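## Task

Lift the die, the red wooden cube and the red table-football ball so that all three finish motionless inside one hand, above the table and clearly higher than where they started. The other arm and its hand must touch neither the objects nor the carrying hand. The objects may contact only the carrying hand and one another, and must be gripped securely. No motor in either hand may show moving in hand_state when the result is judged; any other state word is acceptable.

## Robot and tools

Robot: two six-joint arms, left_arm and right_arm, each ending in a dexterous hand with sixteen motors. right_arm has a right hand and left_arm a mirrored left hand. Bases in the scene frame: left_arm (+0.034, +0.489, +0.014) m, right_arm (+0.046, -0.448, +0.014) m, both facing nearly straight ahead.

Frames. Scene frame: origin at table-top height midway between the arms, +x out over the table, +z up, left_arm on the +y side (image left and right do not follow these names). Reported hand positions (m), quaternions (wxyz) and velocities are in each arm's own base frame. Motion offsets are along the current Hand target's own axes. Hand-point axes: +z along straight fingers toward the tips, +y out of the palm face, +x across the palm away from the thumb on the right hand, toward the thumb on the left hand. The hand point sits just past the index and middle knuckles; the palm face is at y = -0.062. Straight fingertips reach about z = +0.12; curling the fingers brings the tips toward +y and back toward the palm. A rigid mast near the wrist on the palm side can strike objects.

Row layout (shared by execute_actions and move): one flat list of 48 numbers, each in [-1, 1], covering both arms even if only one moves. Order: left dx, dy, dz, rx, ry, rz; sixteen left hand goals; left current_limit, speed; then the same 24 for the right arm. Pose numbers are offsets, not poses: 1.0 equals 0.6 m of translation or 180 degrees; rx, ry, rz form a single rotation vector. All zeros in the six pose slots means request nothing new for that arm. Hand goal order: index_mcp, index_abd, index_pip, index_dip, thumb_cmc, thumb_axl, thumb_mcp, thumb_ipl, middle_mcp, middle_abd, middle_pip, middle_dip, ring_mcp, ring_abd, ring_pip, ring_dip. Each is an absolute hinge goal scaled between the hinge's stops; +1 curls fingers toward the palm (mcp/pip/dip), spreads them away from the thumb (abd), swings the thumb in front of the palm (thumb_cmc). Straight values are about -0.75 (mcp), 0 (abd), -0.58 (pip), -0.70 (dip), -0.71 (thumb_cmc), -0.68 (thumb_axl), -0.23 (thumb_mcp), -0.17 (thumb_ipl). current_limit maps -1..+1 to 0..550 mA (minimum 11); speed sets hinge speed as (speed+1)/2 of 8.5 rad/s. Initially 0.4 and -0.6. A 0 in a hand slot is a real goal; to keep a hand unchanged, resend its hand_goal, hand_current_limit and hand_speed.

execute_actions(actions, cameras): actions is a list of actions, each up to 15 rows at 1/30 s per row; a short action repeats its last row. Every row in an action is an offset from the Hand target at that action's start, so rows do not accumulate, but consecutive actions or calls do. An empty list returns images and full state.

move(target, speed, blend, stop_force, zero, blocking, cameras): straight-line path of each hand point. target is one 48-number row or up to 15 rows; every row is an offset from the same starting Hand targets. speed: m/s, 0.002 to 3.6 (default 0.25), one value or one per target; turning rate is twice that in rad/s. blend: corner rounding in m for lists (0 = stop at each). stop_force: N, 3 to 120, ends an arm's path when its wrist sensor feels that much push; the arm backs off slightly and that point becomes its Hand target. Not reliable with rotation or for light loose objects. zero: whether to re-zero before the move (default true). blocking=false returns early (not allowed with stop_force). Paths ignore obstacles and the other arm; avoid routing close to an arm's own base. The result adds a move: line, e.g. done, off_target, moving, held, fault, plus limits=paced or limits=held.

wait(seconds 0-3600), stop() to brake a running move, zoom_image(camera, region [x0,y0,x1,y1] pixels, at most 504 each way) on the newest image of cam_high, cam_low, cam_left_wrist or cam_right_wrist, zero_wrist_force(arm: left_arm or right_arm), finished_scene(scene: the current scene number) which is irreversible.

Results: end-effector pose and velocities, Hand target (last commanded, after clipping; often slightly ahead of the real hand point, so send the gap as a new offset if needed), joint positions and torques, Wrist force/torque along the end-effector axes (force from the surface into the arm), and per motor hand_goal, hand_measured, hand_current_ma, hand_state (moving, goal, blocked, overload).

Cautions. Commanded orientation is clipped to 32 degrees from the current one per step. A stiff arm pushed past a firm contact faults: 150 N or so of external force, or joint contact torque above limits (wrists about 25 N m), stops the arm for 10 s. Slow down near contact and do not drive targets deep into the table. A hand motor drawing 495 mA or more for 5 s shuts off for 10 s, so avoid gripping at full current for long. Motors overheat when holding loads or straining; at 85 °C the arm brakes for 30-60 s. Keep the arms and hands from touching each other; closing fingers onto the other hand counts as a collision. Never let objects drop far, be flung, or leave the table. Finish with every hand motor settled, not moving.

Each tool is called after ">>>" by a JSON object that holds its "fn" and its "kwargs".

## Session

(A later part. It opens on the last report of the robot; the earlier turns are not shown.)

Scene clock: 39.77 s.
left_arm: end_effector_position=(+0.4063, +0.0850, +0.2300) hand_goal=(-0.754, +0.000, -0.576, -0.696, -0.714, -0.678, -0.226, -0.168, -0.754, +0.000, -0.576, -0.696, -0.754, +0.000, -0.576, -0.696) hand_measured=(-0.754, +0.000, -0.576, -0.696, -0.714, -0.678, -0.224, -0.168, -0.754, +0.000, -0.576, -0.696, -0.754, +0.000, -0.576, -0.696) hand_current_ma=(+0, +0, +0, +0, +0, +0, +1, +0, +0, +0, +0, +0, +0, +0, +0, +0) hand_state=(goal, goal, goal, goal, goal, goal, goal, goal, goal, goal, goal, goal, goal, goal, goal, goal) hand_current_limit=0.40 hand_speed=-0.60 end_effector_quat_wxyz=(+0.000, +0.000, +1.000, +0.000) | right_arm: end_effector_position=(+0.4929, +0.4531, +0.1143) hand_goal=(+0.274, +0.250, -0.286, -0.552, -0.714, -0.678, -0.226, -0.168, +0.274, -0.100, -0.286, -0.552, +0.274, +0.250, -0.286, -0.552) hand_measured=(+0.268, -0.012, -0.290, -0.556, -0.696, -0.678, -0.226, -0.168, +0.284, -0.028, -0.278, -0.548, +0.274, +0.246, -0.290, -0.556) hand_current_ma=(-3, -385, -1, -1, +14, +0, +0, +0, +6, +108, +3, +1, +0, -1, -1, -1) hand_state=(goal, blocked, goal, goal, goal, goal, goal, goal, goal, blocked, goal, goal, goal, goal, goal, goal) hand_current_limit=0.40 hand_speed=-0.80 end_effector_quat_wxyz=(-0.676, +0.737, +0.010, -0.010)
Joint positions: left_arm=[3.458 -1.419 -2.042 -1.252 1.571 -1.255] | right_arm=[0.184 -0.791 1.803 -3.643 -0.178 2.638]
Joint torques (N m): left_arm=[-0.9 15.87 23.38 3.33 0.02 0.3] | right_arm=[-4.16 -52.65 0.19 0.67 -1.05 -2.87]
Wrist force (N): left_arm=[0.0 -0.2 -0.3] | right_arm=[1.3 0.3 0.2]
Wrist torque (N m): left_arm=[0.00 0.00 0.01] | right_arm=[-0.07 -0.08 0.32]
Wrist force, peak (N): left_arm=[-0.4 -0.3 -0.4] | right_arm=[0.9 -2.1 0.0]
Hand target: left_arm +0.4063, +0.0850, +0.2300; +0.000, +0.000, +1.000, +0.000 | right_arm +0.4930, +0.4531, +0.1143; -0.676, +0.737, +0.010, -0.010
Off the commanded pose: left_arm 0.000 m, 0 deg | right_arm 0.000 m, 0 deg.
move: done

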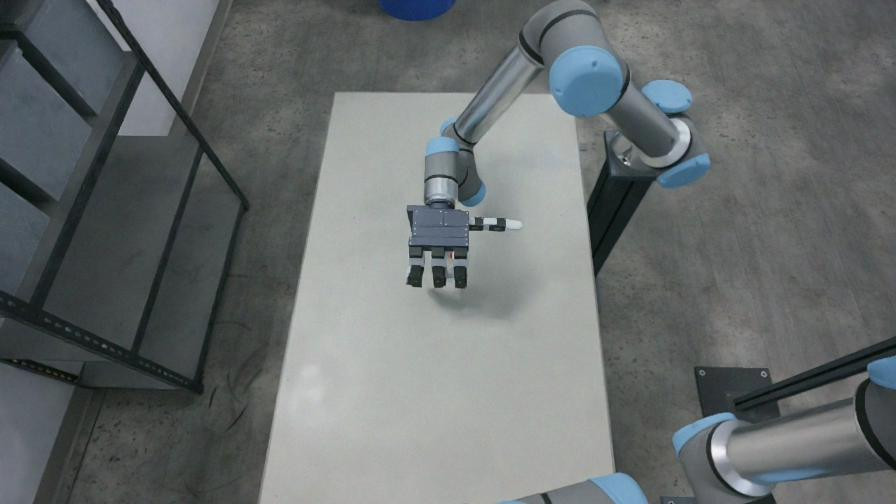

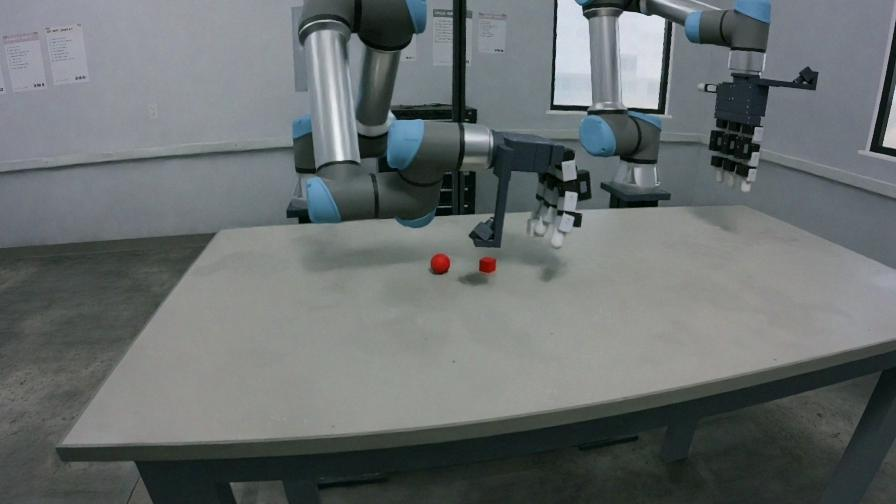

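>>> {"fn": "move", "kwargs": {"target": [0,0,0,0,0,0,-0.754,0,-0.576,-0.696,-0.714,-0.678,-0.226,-0.168,-0.754,0,-0.576,-0.696,-0.754,0,-0.576,-0.696,0.4,-0.6,-0.03,0.0075,-0.0862,0,0.2933,0.0256,0.274,0.25,-0.285,-0.551,-0.714,-0.677,-0.226,-0.168,0.274,-0.1,-0.285,-0.551,0.274,0.25,-0.285,-0.551,0.4,-0.8], "speed": 0.25, "cameras": ["cam_high","cam_low","cam_right_wrist"]}}

>>> {"fn": "zoom_image", "kwargs": {"camera": "cam_high", "region": [390, 200, 510, 320]}}

>>> {"fn": "zoom_image", "kwargs": {"camera": "cam_low", "region": [400, 180, 600, 290]}}

Scene clock: 45.77 s.
left_arm: end_effector_position=(+0.4063, +0.0850, +0.2300) hand_goal=(-0.754, +0.000, -0.576, -0.696, -0.714, -0.678, -0.226, -0.168, -0.754, +0.000, -0.576, -0.696, -0.754, +0.000, -0.576, -0.696) hand_measured=(-0.754, +0.000, -0.576, -0.696, -0.714, -0.678, -0.224, -0.168, -0.754, +0.000, -0.576, -0.696, -0.754, +0.000, -0.576, -0.696) hand_current_ma=(+0, +0, +0, +0, +0, +0, +1, +0, +0, +0, +0, +0, +0, +0, +0, +0) hand_state=(goal, goal, goal, goal, goal, goal, goal, goal, goal, goal, goal, goal, goal, goal, goal, goal) hand_current_limit=0.40 hand_speed=-0.60 end_effector_quat_wxyz=(+0.000, +0.000, +1.000, +0.000) | right_arm: end_effector_position=(+0.4764, +0.4007, +0.1143) hand_goal=(+0.274, +0.250, -0.286, -0.552, -0.714, -0.678, -0.226, -0.168, +0.274, -0.100, -0.286, -0.552, +0.274, +0.250, -0.286, -0.552) hand_measured=(+0.268, -0.012, -0.290, -0.556, -0.696, -0.678, -0.226, -0.168, +0.284, -0.028, -0.278, -0.548, +0.274, +0.246, -0.290, -0.556) hand_current_ma=(-3, -385, -1, -1, +14, +0, +0, +0, +6, +108, +3, +1, +0, -1, -1, -1) hand_state=(goal, blocked, goal, goal, goal, goal, goal, goal, goal, blocked, goal, goal, goal, goal, goal, goal) hand_current_limit=0.40 hand_speed=-0.80 end_effector_quat_wxyz=(-0.609, +0.664, -0.320, +0.293)
Joint positions: left_arm=[3.458 -1.419 -2.042 -1.252 1.571 -1.255] | right_arm=[0.318 -0.907 2.201 -4.342 -1.217 3.11]
Joint torques (N m): left_arm=[-0.98 16.78 24.06 3.5 0.06 0.2] | right_arm=[9.14 -44.18 4.59 -3.61 -2.55 2.26]
Wrist force (N): left_arm=[-0.2 -0.2 -0.2] | right_arm=[1.4 1.0 0.4]
Wrist torque (N m): left_arm=[-0.01 0.03 -0.01] | right_arm=[0.00 -0.10 0.22]
Wrist force, peak (N): left_arm=[-0.3 -0.5 -0.4] | right_arm=[1.4 1.4 0.3]
Hand target: left_arm +0.4063, +0.0850, +0.2300; +0.000, +0.000, +1.000, +0.000 | right_arm +0.4764, +0.4007, +0.1143; -0.609, +0.664, -0.320, +0.293
Off the commanded pose: left_arm 0.000 m, 0 deg | right_arm 0.000 m, 0 deg.
move: done

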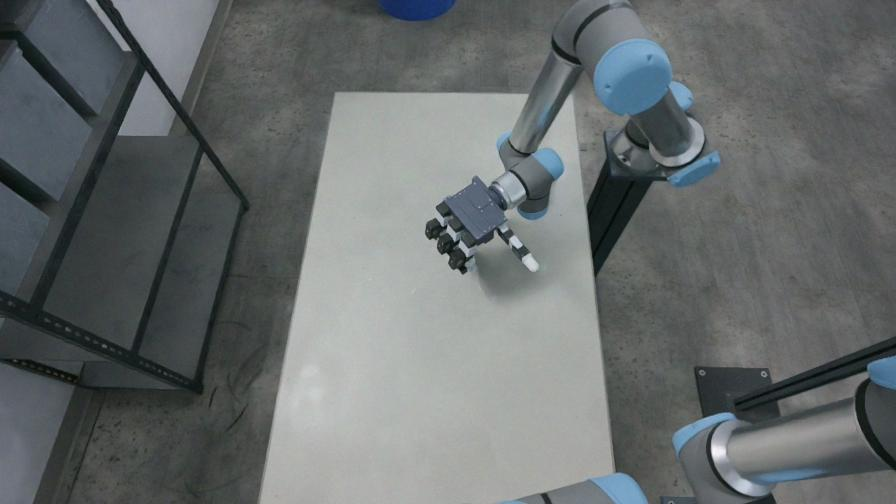

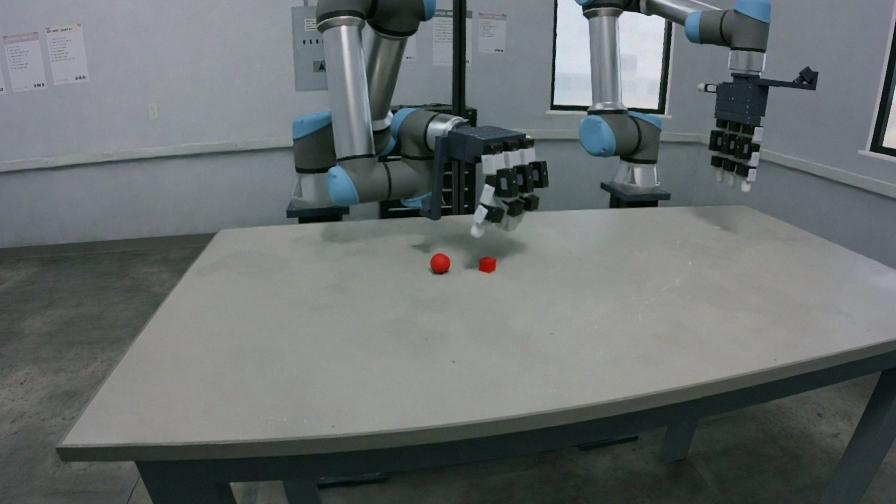

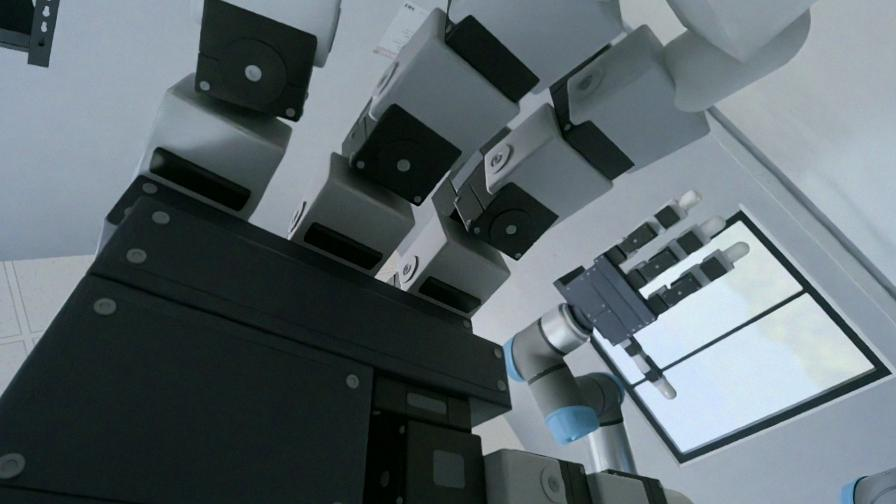

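Scaled by 4.200.

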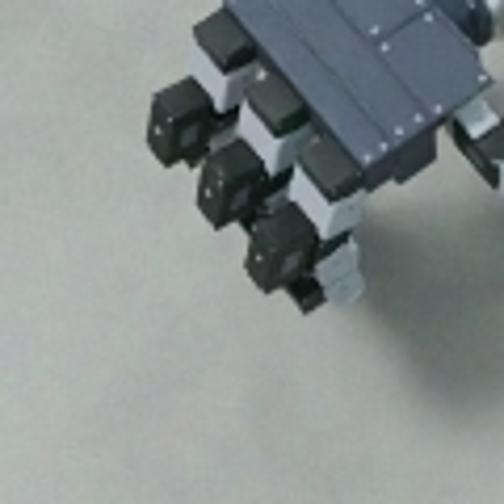

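Scaled by 2.520.

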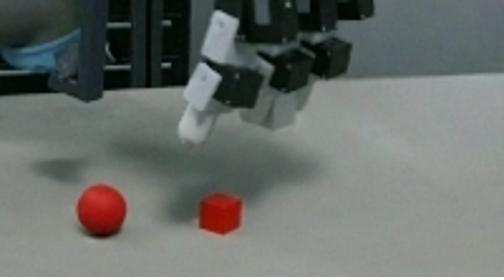

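>>> {"fn": "move", "kwargs": {"target": [0,0,0,0,0,0,-0.754,0,-0.576,-0.696,-0.714,-0.678,-0.226,-0.168,-0.754,0,-0.576,-0.696,-0.754,0,-0.576,-0.696,0.4,-0.6,-0.0065,0.071,-0.01,0,0,0,0.274,0.25,-0.285,-0.551,-0.714,-0.677,-0.226,-0.168,0.274,-0.1,-0.285,-0.551,0.274,0.25,-0.285,-0.551,0.4,-0.8], "speed": 0.1, "cameras": ["cam_high","cam_low"]}}

>>> {"fn": "zoom_image", "kwargs": {"camera": "cam_high", "region": [410, 220, 490, 300]}}

>>> {"fn": "zoom_image", "kwargs": {"camera": "cam_low", "region": [420, 200, 560, 290]}}

Scene clock: 54.13 s.
left_arm: end_effector_position=(+0.4063, +0.0850, +0.2300) hand_goal=(-0.754, +0.000, -0.576, -0.696, -0.714, -0.678, -0.226, -0.168, -0.754, +0.000, -0.576, -0.696, -0.754, +0.000, -0.576, -0.696) hand_measured=(-0.754, +0.000, -0.576, -0.696, -0.714, -0.678, -0.224, -0.168, -0.754, +0.000, -0.576, -0.696, -0.754, +0.000, -0.576, -0.696) hand_current_ma=(+0, +0, +0, +0, +0, +0, +1, +0, +0, +0, +0, +0, +0, +0, +0, +0) hand_state=(goal, goal, goal, goal, goal, goal, goal, goal, goal, goal, goal, goal, goal, goal, goal, goal) hand_current_limit=0.40 hand_speed=-0.60 end_effector_quat_wxyz=(+0.000, +0.000, +1.000, +0.000) | right_arm: end_effector_position=(+0.4663, +0.3977, +0.0725) hand_goal=(+0.274, +0.250, -0.286, -0.552, -0.714, -0.678, -0.226, -0.168, +0.274, -0.100, -0.286, -0.552, +0.274, +0.250, -0.286, -0.552) hand_measured=(+0.268, -0.012, -0.290, -0.556, -0.696, -0.678, -0.226, -0.168, +0.284, -0.028, -0.278, -0.548, +0.274, +0.246, -0.290, -0.556) hand_current_ma=(-3, -385, -1, -1, +14, +0, +0, +0, +6, +108, +3, +1, +0, -1, -1, -1) hand_state=(goal, blocked, goal, goal, goal, goal, goal, goal, goal, blocked, goal, goal, goal, goal, goal, goal) hand_current_limit=0.40 hand_speed=-0.80 end_effector_quat_wxyz=(-0.609, +0.664, -0.320, +0.293)
Joint positions: left_arm=[3.458 -1.419 -2.042 -1.252 1.571 -1.255] | right_arm=[0.319 -0.794 2.209 -4.463 -1.218 3.11]
Joint torques (N m): left_arm=[-1.36 16.44 24.14 3.61 0.15 0.21] | right_arm=[8.52 -24.84 -18.19 -3.4 -2.45 2.42]
Wrist force (N): left_arm=[-0.1 -0.1 -0.3] | right_arm=[1.5 0.6 0.3]
Wrist torque (N m): left_arm=[0.01 0.01 0.00] | right_arm=[-0.05 -0.10 0.22]
Wrist force, peak (N): left_arm=[-0.7 -0.3 -0.2] | right_arm=[1.5 1.5 0.2]
Hand target: left_arm +0.4063, +0.0850, +0.2300; +0.000, +0.000, +1.000, +0.000 | right_arm +0.4663, +0.3977, +0.0724; -0.609, +0.664, -0.320, +0.293
Off the commanded pose: left_arm 0.000 m, 0 deg | right_arm 0.000 m, 0 deg.
move: done

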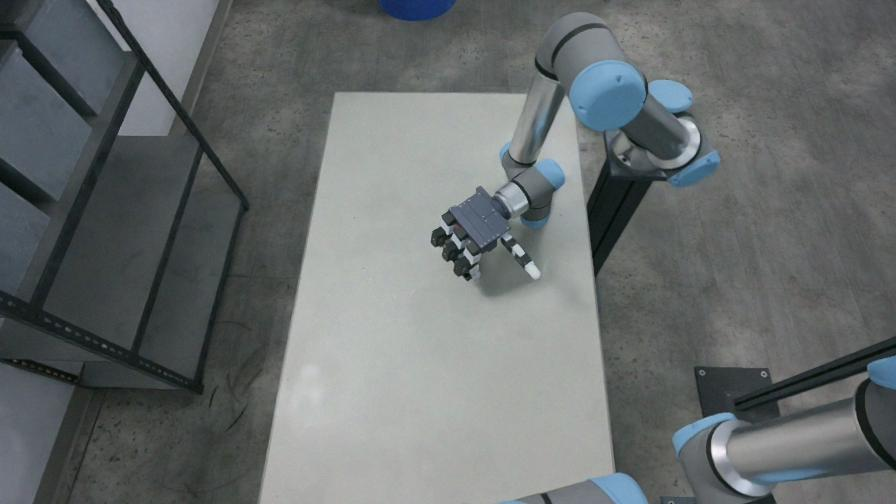

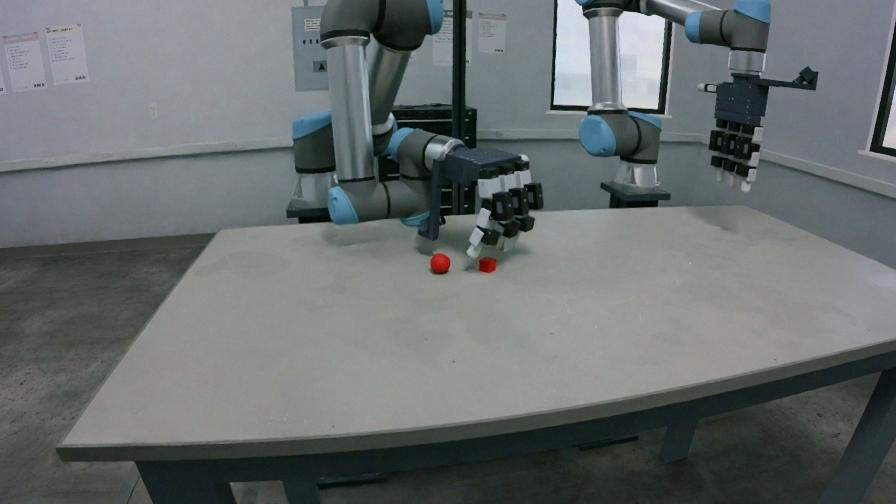

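Scaled by 6.300.

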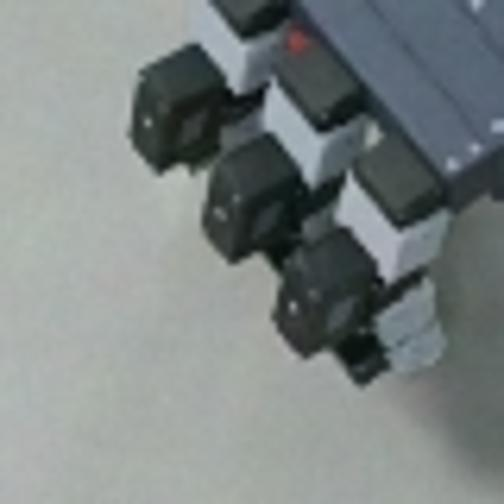

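Scaled by 3.600.

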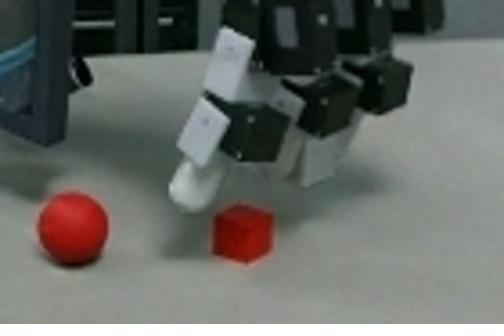

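>>> {"fn": "move", "kwargs": {"target": [0,0,0,0,0,0,-0.754,0,-0.576,-0.696,-0.714,-0.678,-0.226,-0.168,-0.754,0,-0.576,-0.696,-0.754,0,-0.576,-0.696,0.4,-0.6,0.0045,0.0375,0.0062,0,0,0,0.274,0.25,-0.285,-0.551,-0.714,-0.677,-0.226,-0.168,0.274,-0.1,-0.285,-0.551,0.274,0.25,-0.285,-0.551,0.4,-0.8], "speed": 0.03, "stop_force": 4, "cameras": ["cam_high","cam_low"]}}

>>> {"fn": "zoom_image", "kwargs": {"camera": "cam_high", "region": [410, 220, 490, 300]}}

>>> {"fn": "zoom_image", "kwargs": {"camera": "cam_low", "region": [420, 200, 560, 290]}}

Scene clock: 57.23 s.
left_arm: end_effector_position=(+0.4063, +0.0850, +0.2300) hand_goal=(-0.754, +0.000, -0.576, -0.696, -0.714, -0.678, -0.226, -0.168, -0.754, +0.000, -0.576, -0.696, -0.754, +0.000, -0.576, -0.696) hand_measured=(-0.754, +0.000, -0.576, -0.696, -0.714, -0.678, -0.224, -0.168, -0.754, +0.000, -0.576, -0.696, -0.754, +0.000, -0.576, -0.696) hand_current_ma=(+0, +0, +0, +0, +0, +0, +1, +0, +0, +0, +0, +0, +0, +0, +0, +0) hand_state=(goal, goal, goal, goal, goal, goal, goal, goal, goal, goal, goal, goal, goal, goal, goal, goal) hand_current_limit=0.40 hand_speed=-0.60 end_effector_quat_wxyz=(+0.000, +0.000, +1.000, +0.000) | right_arm: end_effector_position=(+0.4694, +0.3967, +0.0497) hand_goal=(+0.274, +0.250, -0.286, -0.552, -0.714, -0.678, -0.226, -0.168, +0.274, -0.100, -0.286, -0.552, +0.274, +0.250, -0.286, -0.552) hand_measured=(+0.268, -0.012, -0.290, -0.556, -0.696, -0.678, -0.226, -0.168, +0.284, -0.028, -0.278, -0.548, +0.274, +0.246, -0.290, -0.556) hand_current_ma=(-3, -385, -1, -1, +14, +0, +0, +0, +6, +108, +3, +1, +0, -1, -1, -1) hand_state=(goal, blocked, goal, goal, goal, goal, goal, goal, goal, blocked, goal, goal, goal, goal, goal, goal) hand_current_limit=0.40 hand_speed=-0.80 end_effector_quat_wxyz=(-0.609, +0.664, -0.320, +0.293)
Joint positions: left_arm=[3.458 -1.419 -2.042 -1.252 1.571 -1.255] | right_arm=[0.314 -0.727 2.188 -4.508 -1.213 3.109]
Joint torques (N m): left_arm=[-0.31 16.89 23.91 3.65 0.09 0.28] | right_arm=[-8.44 -25.99 -16.78 -3.52 2.51 -1.78]
Wrist force (N): left_arm=[-0.3 -0.4 -0.3] | right_arm=[1.3 0.8 0.4]
Wrist torque (N m): left_arm=[-0.02 0.04 -0.01] | right_arm=[-0.02 -0.08 0.24]
Wrist force, peak (N): left_arm=[-0.2 -0.4 -0.5] | right_arm=[1.7 0.9 0.3]
Hand target: left_arm +0.4063, +0.0850, +0.2300; +0.000, +0.000, +1.000, +0.000 | right_arm +0.4694, +0.3967, +0.0497; -0.609, +0.664, -0.320, +0.293
Off the commanded pose: left_arm 0.000 m, 0 deg | right_arm 0.000 m, 0 deg.
move: done

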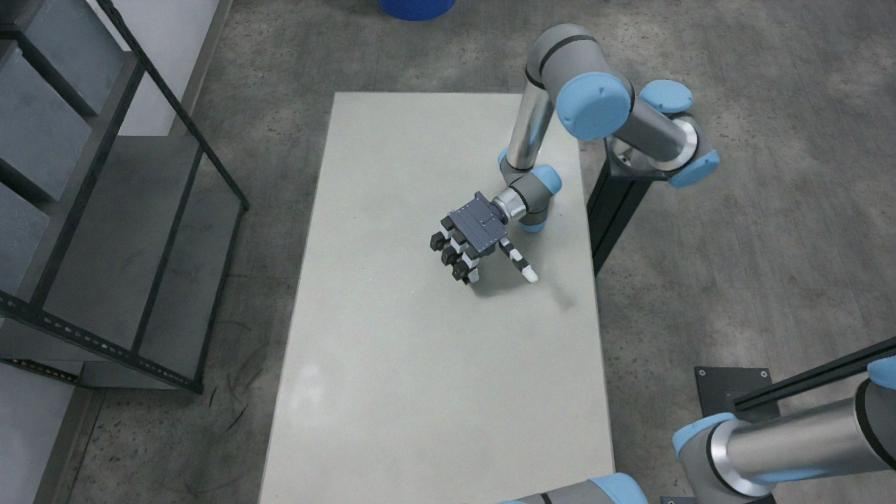

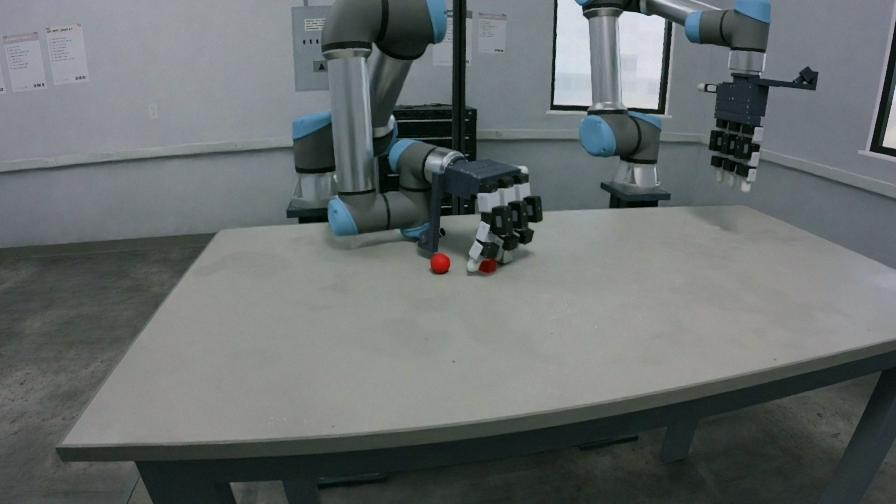

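Scaled by 6.300.

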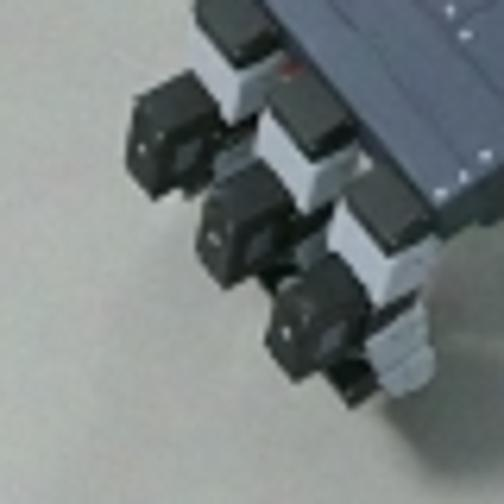

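Scaled by 3.600.

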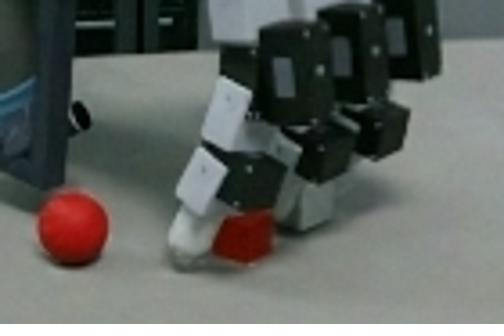

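>>> {"fn": "move", "kwargs": {"target": [0,0,0,0,0,0,-0.754,0,-0.576,-0.696,-0.714,-0.678,-0.226,-0.168,-0.754,0,-0.576,-0.696,-0.754,0,-0.576,-0.696,0.4,-0.6,0,0,0,0,0,0,0.274,0.25,-0.285,-0.551,-0.714,-0.677,-0.226,-0.168,0.274,-0.1,-0.285,-0.551,0.274,-0.3,-0.285,-0.551,0.4,-0.9], "cameras": ["cam_low"]}}

>>> {"fn": "zoom_image", "kwargs": {"camera": "cam_low", "region": [420, 200, 560, 290]}}

Scene clock: 61.20 s.
left_arm: end_effector_position=(+0.4063, +0.0850, +0.2300) hand_goal=(-0.754, +0.000, -0.576, -0.696, -0.714, -0.678, -0.226, -0.168, -0.754, +0.000, -0.576, -0.696, -0.754, +0.000, -0.576, -0.696) hand_measured=(-0.754, +0.000, -0.576, -0.696, -0.714, -0.678, -0.224, -0.168, -0.754, +0.000, -0.576, -0.696, -0.754, +0.000, -0.576, -0.696) hand_current_ma=(+0, +0, +0, +0, +0, +0, +1, +0, +0, +0, +0, +0, +0, +0, +0, +0) hand_state=(goal, goal, goal, goal, goal, goal, goal, goal, goal, goal, goal, goal, goal, goal, goal, goal) hand_current_limit=0.40 hand_speed=-0.60 end_effector_quat_wxyz=(+0.000, +0.000, +1.000, +0.000) | right_arm: end_effector_position=(+0.4694, +0.3967, +0.0497) hand_goal=(+0.274, +0.250, -0.286, -0.552, -0.714, -0.678, -0.226, -0.168, +0.274, -0.100, -0.286, -0.552, +0.274, -0.300, -0.286, -0.552) hand_measured=(+0.268, -0.012, -0.292, -0.556, -0.696, -0.678, -0.226, -0.168, +0.294, -0.034, -0.274, -0.546, +0.268, -0.092, -0.290, -0.556) hand_current_ma=(-3, -385, -2, -1, +14, +0, +0, +0, +17, +96, +7, +2, -3, +385, -1, -1) hand_state=(goal, blocked, goal, goal, goal, goal, goal, goal, goal, blocked, goal, goal, goal, blocked, goal, goal) hand_current_limit=0.40 hand_speed=-0.90 end_effector_quat_wxyz=(-0.609, +0.664, -0.320, +0.293)
Joint positions: left_arm=[3.458 -1.419 -2.042 -1.252 1.571 -1.255] | right_arm=[0.314 -0.727 2.188 -4.508 -1.213 3.109]
Joint torques (N m): left_arm=[-0.83 16.35 24.21 3.9 0.05 0.23] | right_arm=[-8.18 -26.51 -16.75 -3.48 2.44 1.31]
Wrist force (N): left_arm=[-0.1 -0.1 -0.4] | right_arm=[1.4 1.0 -0.2]
Wrist torque (N m): left_arm=[0.02 0.01 0.00] | right_arm=[0.05 -0.08 0.24]
Wrist force, peak (N): left_arm=[-0.6 0.0 -0.4] | right_arm=[1.7 1.0 0.1]
Hand target: left_arm +0.4063, +0.0850, +0.2300; +0.000, +0.000, +1.000, +0.000 | right_arm +0.4694, +0.3967, +0.0497; -0.609, +0.664, -0.320, +0.293
Off the commanded pose: left_arm 0.000 m, 0 deg | right_arm 0.000 m, 0 deg.
move: done

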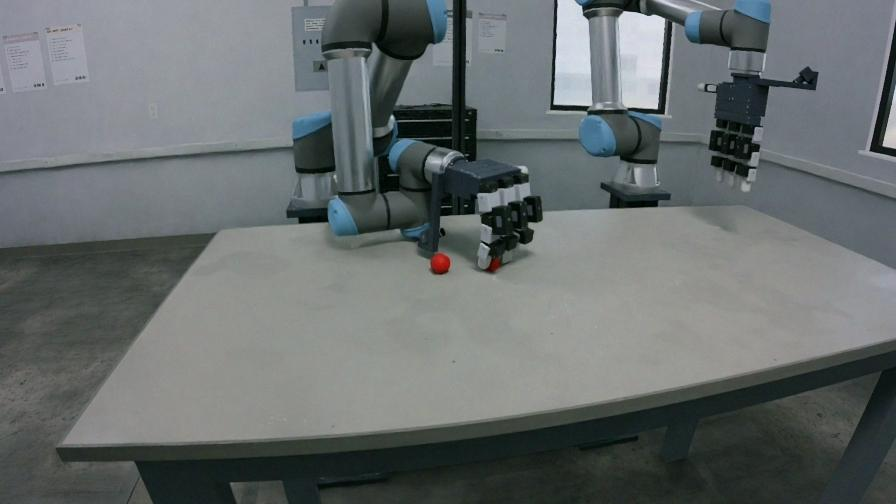

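Scaled by 3.600.

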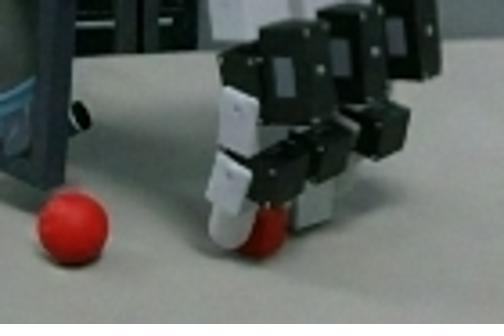

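>>> {"fn": "move", "kwargs": {"target": [0,0,0,0,0,0,-0.754,0,-0.576,-0.696,-0.714,-0.678,-0.226,-0.168,-0.754,0,-0.576,-0.696,-0.754,0,-0.576,-0.696,0.4,-0.6,0,-0.1096,-0.0096,0,0,0,0.274,0.25,-0.285,-0.551,-0.714,-0.677,-0.226,-0.168,0.274,-0.1,-0.285,-0.551,0.274,-0.3,-0.285,-0.551,0.4,-0.9], "speed": 0.12}}

>>> {"fn": "move", "kwargs": {"target": [0,0,0,0,0,0,-0.754,0,-0.576,-0.696,-0.714,-0.678,-0.226,-0.168,-0.754,0,-0.576,-0.696,-0.754,0,-0.576,-0.696,0.4,-0.6,0,0,0,0,0,0,0.274,0.25,-0.285,-0.551,0.5,-0.677,-0.45,-0.168,0.274,-0.1,-0.285,-0.551,0.274,-0.3,-0.285,-0.551,0.4,-0.7], "cameras": ["all"]}}

>>> {"fn": "zoom_image", "kwargs": {"camera": "cam_high", "region": [410, 200, 530, 300]}}

>>> {"fn": "zoom_image", "kwargs": {"camera": "cam_low", "region": [420, 180, 560, 280]}}

Scene clock: 63.13 s.
left_arm: end_effector_position=(+0.4063, +0.0850, +0.2300) hand_goal=(-0.754, +0.000, -0.576, -0.696, -0.714, -0.678, -0.226, -0.168, -0.754, +0.000, -0.576, -0.696, -0.754, +0.000, -0.576, -0.696) hand_measured=(-0.754, +0.000, -0.576, -0.696, -0.714, -0.678, -0.224, -0.168, -0.754, +0.000, -0.576, -0.696, -0.754, +0.000, -0.576, -0.696) hand_current_ma=(+0, +0, +0, +0, +0, +0, +1, +0, +0, +0, +0, +0, +0, +0, +0, +0) hand_state=(goal, goal, goal, goal, goal, goal, goal, goal, goal, goal, goal, goal, goal, goal, goal, goal) hand_current_limit=0.40 hand_speed=-0.60 end_effector_quat_wxyz=(+0.000, +0.000, +1.000, +0.000) | right_arm: end_effector_position=(+0.4694, +0.3967, +0.1156) hand_goal=(+0.274, +0.250, -0.286, -0.552, -0.714, -0.678, -0.226, -0.168, +0.274, -0.100, -0.286, -0.552, +0.274, -0.300, -0.286, -0.552) hand_measured=(+0.268, -0.012, -0.292, -0.556, -0.696, -0.678, -0.226, -0.168, +0.294, -0.034, -0.274, -0.546, +0.266, -0.092, -0.290, -0.556) hand_current_ma=(-3, -385, -2, -1, +14, +0, +0, +0, +18, +96, +7, +2, -3, +385, -1, -1) hand_state=(goal, blocked, goal, goal, goal, goal, goal, goal, goal, blocked, goal, goal, goal, blocked, goal, goal) hand_current_limit=0.40 hand_speed=-0.90 end_effector_quat_wxyz=(-0.609, +0.664, -0.320, +0.293)
Joint positions: left_arm=[3.458 -1.419 -2.042 -1.252 1.571 -1.255] | right_arm=[0.314 -0.917 2.225 -4.355 -1.213 3.109]
Joint torques (N m): left_arm=[-0.71 16.41 24.2 3.79 0.1 0.28] | right_arm=[-7.57 -44.89 4.5 -0.07 0.78 -2.75]
Wrist force (N): left_arm=[-0.2 -0.1 -0.3] | right_arm=[0.9 1.0 0.7]
Wrist torque (N m): left_arm=[0.02 0.03 -0.02] | right_arm=[-0.03 -0.06 0.22]
Wrist force, peak (N): left_arm=[-0.1 0.0 -0.6] | right_arm=[1.3 1.8 0.0]
Hand target: left_arm +0.4063, +0.0850, +0.2300; +0.000, +0.000, +1.000, +0.000 | right_arm +0.4694, +0.3967, +0.1157; -0.609, +0.664, -0.320, +0.293
Off the commanded pose: left_arm 0.000 m, 0 deg | right_arm 0.000 m, 0 deg.
move: done

Scene clock: 64.57 s.
left_arm: end_effector_position=(+0.4063, +0.0850, +0.2300) hand_goal=(-0.754, +0.000, -0.576, -0.696, -0.714, -0.678, -0.226, -0.168, -0.754, +0.000, -0.576, -0.696, -0.754, +0.000, -0.576, -0.696) hand_measured=(-0.754, +0.000, -0.576, -0.696, -0.714, -0.678, -0.224, -0.168, -0.754, +0.000, -0.576, -0.696, -0.754, +0.000, -0.576, -0.696) hand_current_ma=(+0, +0, +0, +0, +0, +0, +1, +0, +0, +0, +0, +0, +0, +0, +0, +0) hand_state=(goal, goal, goal, goal, goal, goal, goal, goal, goal, goal, goal, goal, goal, goal, goal, goal) hand_current_limit=0.40 hand_speed=-0.60 end_effector_quat_wxyz=(+0.000, +0.000, +1.000, +0.000) | right_arm: end_effector_position=(+0.4694, +0.3967, +0.1157) hand_goal=(+0.274, +0.250, -0.286, -0.552, +0.500, -0.678, -0.450, -0.168, +0.274, -0.100, -0.286, -0.552, +0.274, -0.300, -0.286, -0.552) hand_measured=(+0.268, -0.012, -0.292, -0.556, +0.500, -0.678, -0.446, -0.168, +0.294, -0.034, -0.274, -0.546, +0.266, -0.092, -0.290, -0.556) hand_current_ma=(-3, -385, -2, -1, +0, +0, +2, +0, +18, +96, +7, +2, -3, +385, -1, -1) hand_state=(goal, blocked, goal, goal, goal, goal, goal, goal, goal, blocked, goal, goal, goal, blocked, goal, goal) hand_current_limit=0.40 hand_speed=-0.70 end_effector_quat_wxyz=(-0.609, +0.664, -0.320, +0.293)
Joint positions: left_arm=[3.458 -1.419 -2.042 -1.252 1.571 -1.255] | right_arm=[0.314 -0.917 2.225 -4.355 -1.213 3.109]
Joint torques (N m): left_arm=[-0.98 16.87 24.16 3.9 0.09 0.18] | right_arm=[-8.77 -44.13 4.56 -0.11 2.6 -2.81]
Wrist force (N): left_arm=[-0.1 -0.3 -0.2] | right_arm=[1.3 1.0 0.3]
Wrist torque (N m): left_arm=[-0.01 0.01 0.00] | right_arm=[0.02 -0.10 0.30]
Wrist force, peak (N): left_arm=[0.0 -0.5 -0.5] | right_arm=[1.7 1.3 0.3]
Hand target: left_arm +0.4063, +0.0850, +0.2300; +0.000, +0.000, +1.000, +0.000 | right_arm +0.4694, +0.3967, +0.1157; -0.609, +0.664, -0.320, +0.293
Off the commanded pose: left_arm 0.000 m, 0 deg | right_arm 0.000 m, 0 deg.
move: done

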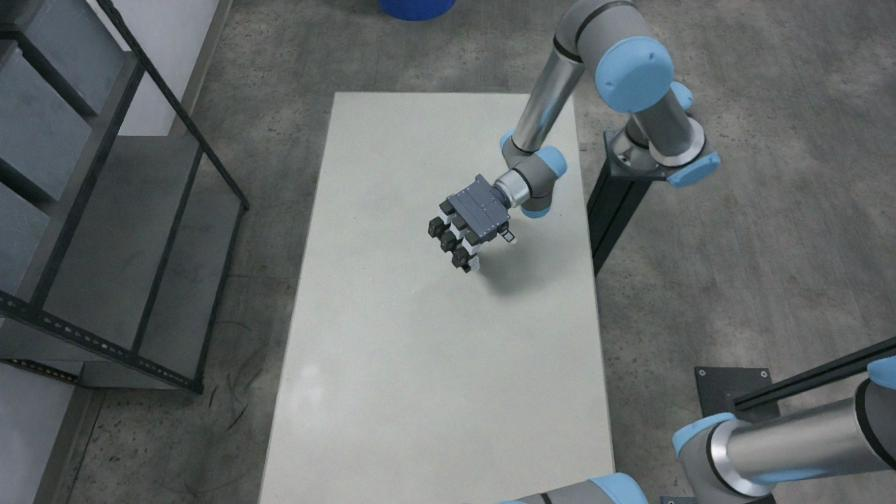

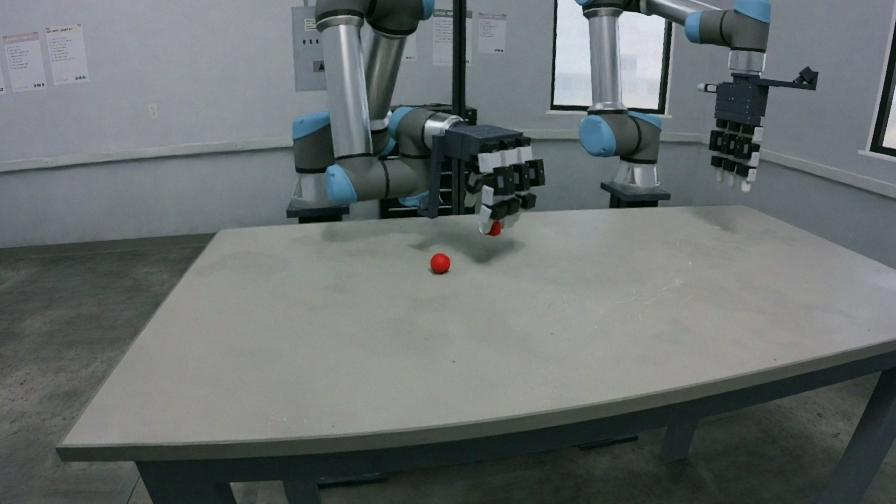

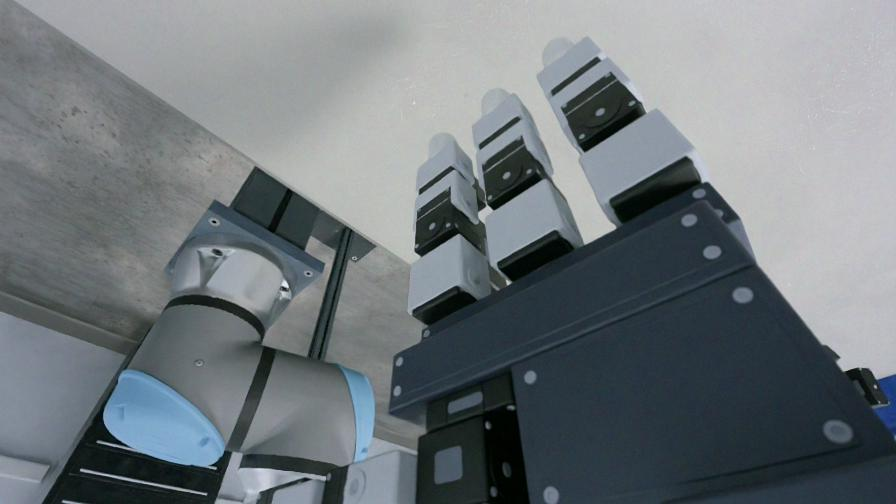

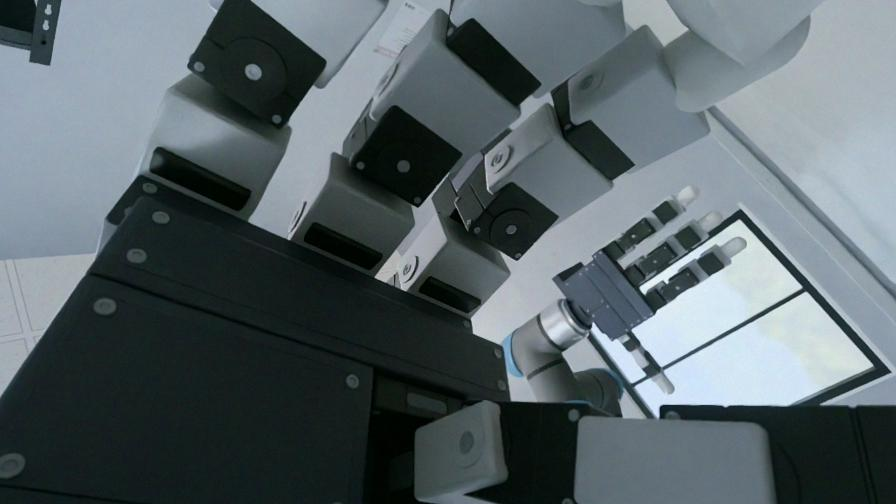

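Scaled by 4.200.

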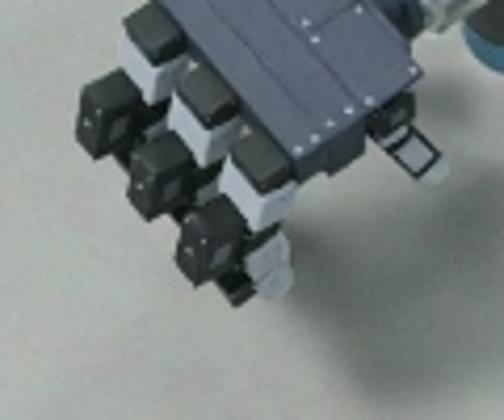

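Scaled by 3.600.

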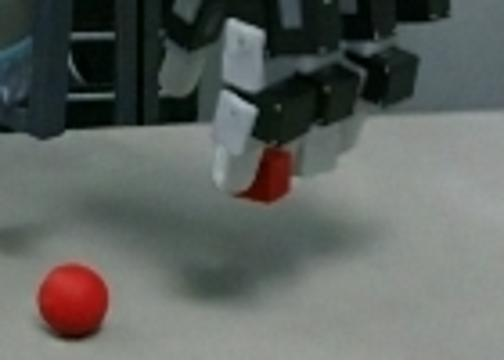

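>>> {"fn": "move", "kwargs": {"target": [0,0,0,0,0,0,-0.754,0,-0.576,-0.696,-0.714,-0.678,-0.226,-0.168,-0.754,0,-0.576,-0.696,-0.754,0,-0.576,-0.696,0.4,-0.6,0.2252,0.0443,-0.0287,0,0,0,0.274,0.25,-0.285,-0.551,0.471,-0.677,-0.45,-0.168,0.274,-0.1,-0.285,-0.551,0.274,-0.3,-0.285,-0.551,0.4,-0.7], "speed": 0.12, "cameras": ["cam_high","cam_low"]}}

>>> {"fn": "zoom_image", "kwargs": {"camera": "cam_high", "region": [410, 170, 510, 270]}}

>>> {"fn": "zoom_image", "kwargs": {"camera": "cam_low", "region": [390, 190, 530, 290]}}

Scene clock: 68.43 s.
left_arm: end_effector_position=(+0.4063, +0.0850, +0.2300) hand_goal=(-0.754, +0.000, -0.576, -0.696, -0.714, -0.678, -0.226, -0.168, -0.754, +0.000, -0.576, -0.696, -0.754, +0.000, -0.576, -0.696) hand_measured=(-0.754, +0.000, -0.576, -0.696, -0.714, -0.678, -0.224, -0.168, -0.754, +0.000, -0.576, -0.696, -0.754, +0.000, -0.576, -0.696) hand_current_ma=(+0, +0, +0, +0, +0, +0, +1, +0, +0, +0, +0, +0, +0, +0, +0, +0) hand_state=(goal, goal, goal, goal, goal, goal, goal, goal, goal, goal, goal, goal, goal, goal, goal, goal) hand_current_limit=0.40 hand_speed=-0.60 end_effector_quat_wxyz=(+0.000, +0.000, +1.000, +0.000) | right_arm: end_effector_position=(+0.5384, +0.2790, +0.0907) hand_goal=(+0.274, +0.250, -0.286, -0.552, +0.470, -0.678, -0.450, -0.168, +0.274, -0.100, -0.286, -0.552, +0.274, -0.300, -0.286, -0.552) hand_measured=(+0.268, -0.012, -0.292, -0.556, +0.474, -0.678, -0.446, -0.168, +0.294, -0.034, -0.274, -0.546, +0.266, -0.094, -0.290, -0.556) hand_current_ma=(-3, -385, -2, -1, +1, +0, +2, +0, +18, +96, +7, +2, -3, +385, -1, -1) hand_state=(goal, blocked, goal, goal, goal, goal, goal, goal, goal, blocked, goal, goal, goal, blocked, goal, goal) hand_current_limit=0.40 hand_speed=-0.70 end_effector_quat_wxyz=(-0.609, +0.664, -0.320, +0.293)
Joint positions: left_arm=[3.458 -1.419 -2.042 -1.252 1.571 -1.255] | right_arm=[-0.027 -0.843 2.203 -4.386 -0.874 3.068]
Joint torques (N m): left_arm=[-1.19 16.77 24.63 4.01 0.12 0.22] | right_arm=[-9.31 -24.85 -19.05 0.28 2.67 -2.85]
Wrist force (N): left_arm=[-0.2 -0.1 -0.1] | right_arm=[1.2 1.0 0.1]
Wrist torque (N m): left_arm=[0.00 0.03 -0.01] | right_arm=[0.02 -0.09 0.37]
Wrist force, peak (N): left_arm=[-0.3 -0.5 -0.4] | right_arm=[2.1 0.9 0.2]
Hand target: left_arm +0.4063, +0.0850, +0.2300; +0.000, +0.000, +1.000, +0.000 | right_arm +0.5384, +0.2789, +0.0906; -0.609, +0.664, -0.320, +0.293
Off the commanded pose: left_arm 0.000 m, 0 deg | right_arm 0.000 m, 0 deg.
move: done

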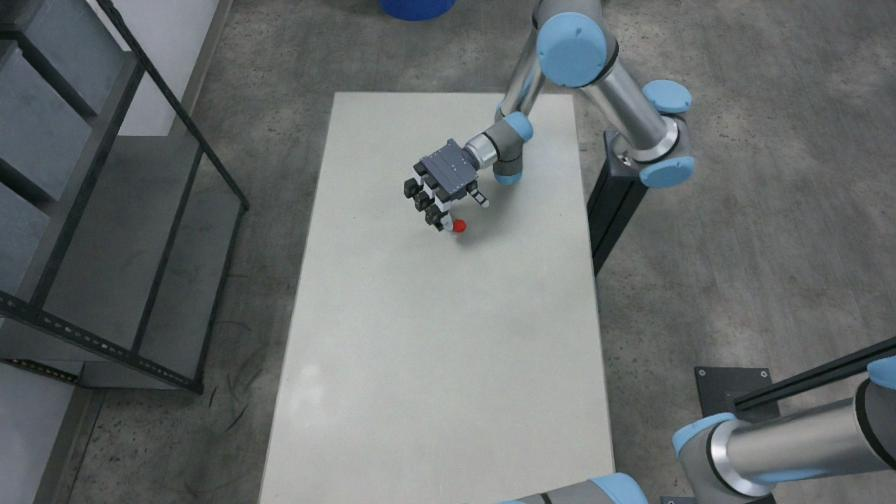

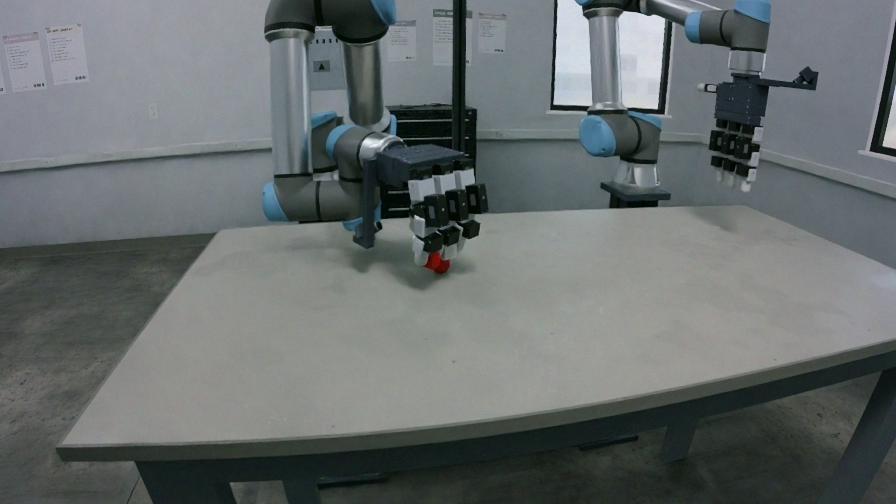

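Scaled by 5.040.

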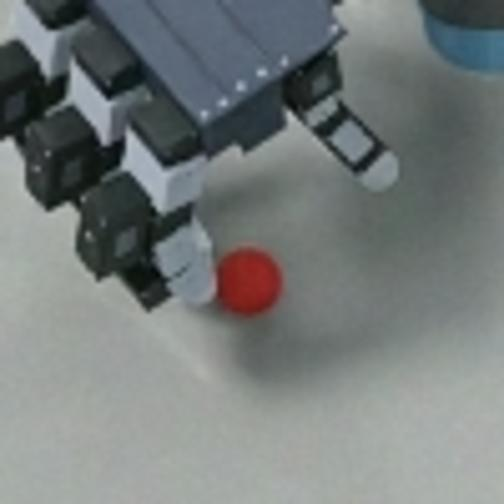

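Scaled by 3.600.

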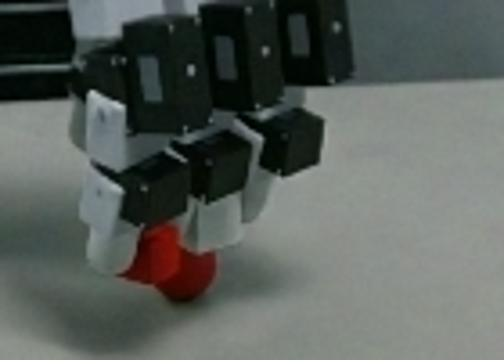

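>>> {"fn": "move", "kwargs": {"target": [0,0,0,0,0,0,-0.754,0,-0.576,-0.696,-0.714,-0.678,-0.226,-0.168,-0.754,0,-0.576,-0.696,-0.754,0,-0.576,-0.696,0.4,-0.6,0.0062,0.0665,0.003,0,0,0,0.274,0.25,-0.285,-0.551,0.471,-0.677,-0.45,-0.168,0.274,-0.1,-0.285,-0.551,0.274,-0.3,-0.285,-0.551,0.4,-0.7], "speed": 0.03, "stop_force": 4, "cameras": ["cam_high","cam_low"]}}

>>> {"fn": "zoom_image", "kwargs": {"camera": "cam_high", "region": [410, 170, 510, 270]}}

>>> {"fn": "zoom_image", "kwargs": {"camera": "cam_low", "region": [390, 190, 530, 290]}}

Scene clock: 71.97 s.
left_arm: end_effector_position=(+0.4063, +0.0850, +0.2300) hand_goal=(-0.754, +0.000, -0.576, -0.696, -0.714, -0.678, -0.226, -0.168, -0.754, +0.000, -0.576, -0.696, -0.754, +0.000, -0.576, -0.696) hand_measured=(-0.754, +0.000, -0.576, -0.696, -0.714, -0.678, -0.224, -0.168, -0.754, +0.000, -0.576, -0.696, -0.754, +0.000, -0.576, -0.696) hand_current_ma=(+0, +0, +0, +0, +0, +0, +1, +0, +0, +0, +0, +0, +0, +0, +0, +0) hand_state=(goal, goal, goal, goal, goal, goal, goal, goal, goal, goal, goal, goal, goal, goal, goal, goal) hand_current_limit=0.40 hand_speed=-0.60 end_effector_quat_wxyz=(+0.000, +0.000, +1.000, +0.000) | right_arm: end_effector_position=(+0.5394, +0.2750, +0.0507) hand_goal=(+0.274, +0.250, -0.286, -0.552, +0.470, -0.678, -0.450, -0.168, +0.274, -0.100, -0.286, -0.552, +0.274, -0.300, -0.286, -0.552) hand_measured=(+0.268, -0.012, -0.292, -0.556, +0.474, -0.678, -0.446, -0.168, +0.294, -0.034, -0.274, -0.546, +0.266, -0.094, -0.290, -0.556) hand_current_ma=(-3, -385, -2, -1, +1, +0, +2, +0, +18, +96, +7, +2, -3, +385, -1, -1) hand_state=(goal, blocked, goal, goal, goal, goal, goal, goal, goal, blocked, goal, goal, goal, blocked, goal, goal) hand_current_limit=0.40 hand_speed=-0.70 end_effector_quat_wxyz=(-0.609, +0.664, -0.320, +0.293)
Joint positions: left_arm=[3.458 -1.419 -2.042 -1.252 1.571 -1.255] | right_arm=[-0.037 -0.73 2.179 -4.475 -0.864 3.067]
Joint torques (N m): left_arm=[-0.96 16.62 24.58 4.14 0.11 0.19] | right_arm=[-8.57 -26.46 -16.44 -3.34 2.69 0.99]
Wrist force (N): left_arm=[-0.1 -0.2 -0.4] | right_arm=[1.6 0.6 0.1]
Wrist torque (N m): left_arm=[0.02 0.01 0.00] | right_arm=[-0.01 -0.12 0.40]
Wrist force, peak (N): left_arm=[-0.4 -0.3 -0.5] | right_arm=[1.8 0.9 0.4]
Hand target: left_arm +0.4063, +0.0850, +0.2300; +0.000, +0.000, +1.000, +0.000 | right_arm +0.5394, +0.2750, +0.0507; -0.609, +0.664, -0.320, +0.293
Off the commanded pose: left_arm 0.000 m, 0 deg | right_arm 0.000 m, 0 deg.
move: done

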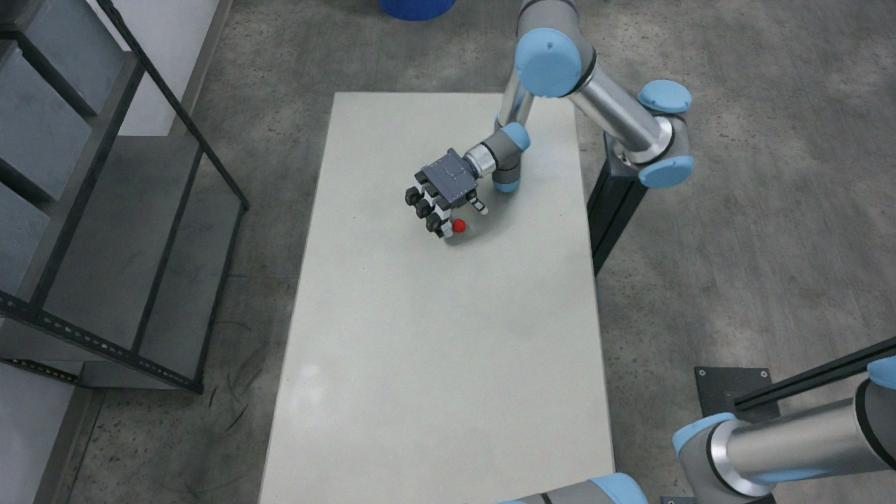

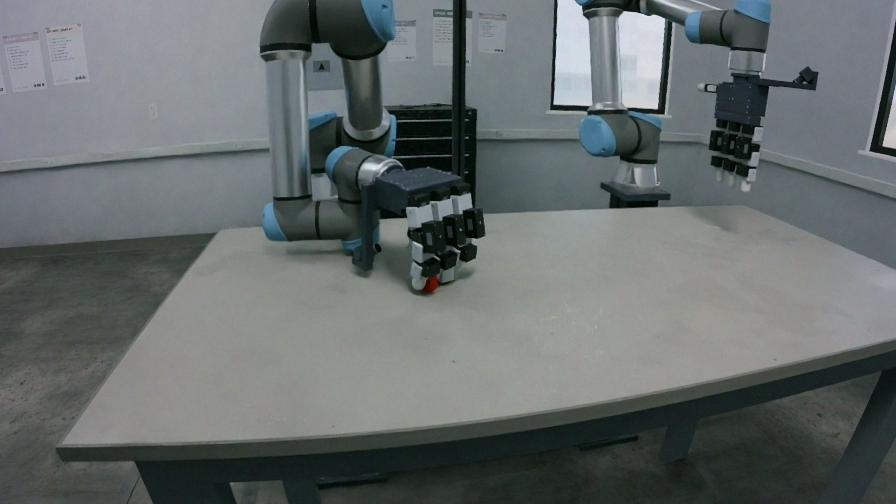

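Scaled by 5.040.

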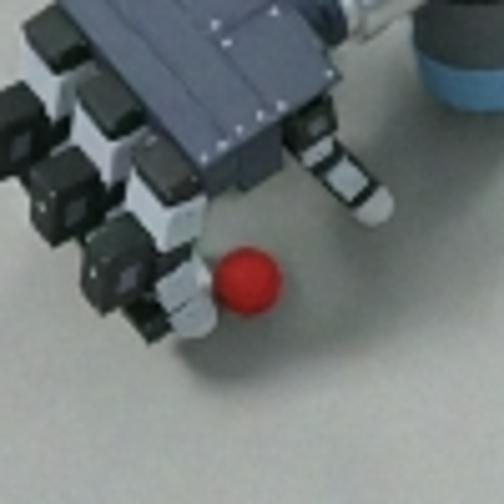

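Scaled by 3.600.

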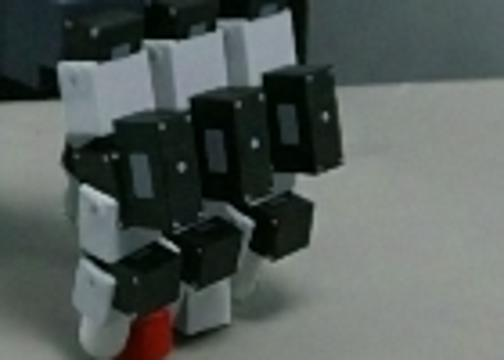

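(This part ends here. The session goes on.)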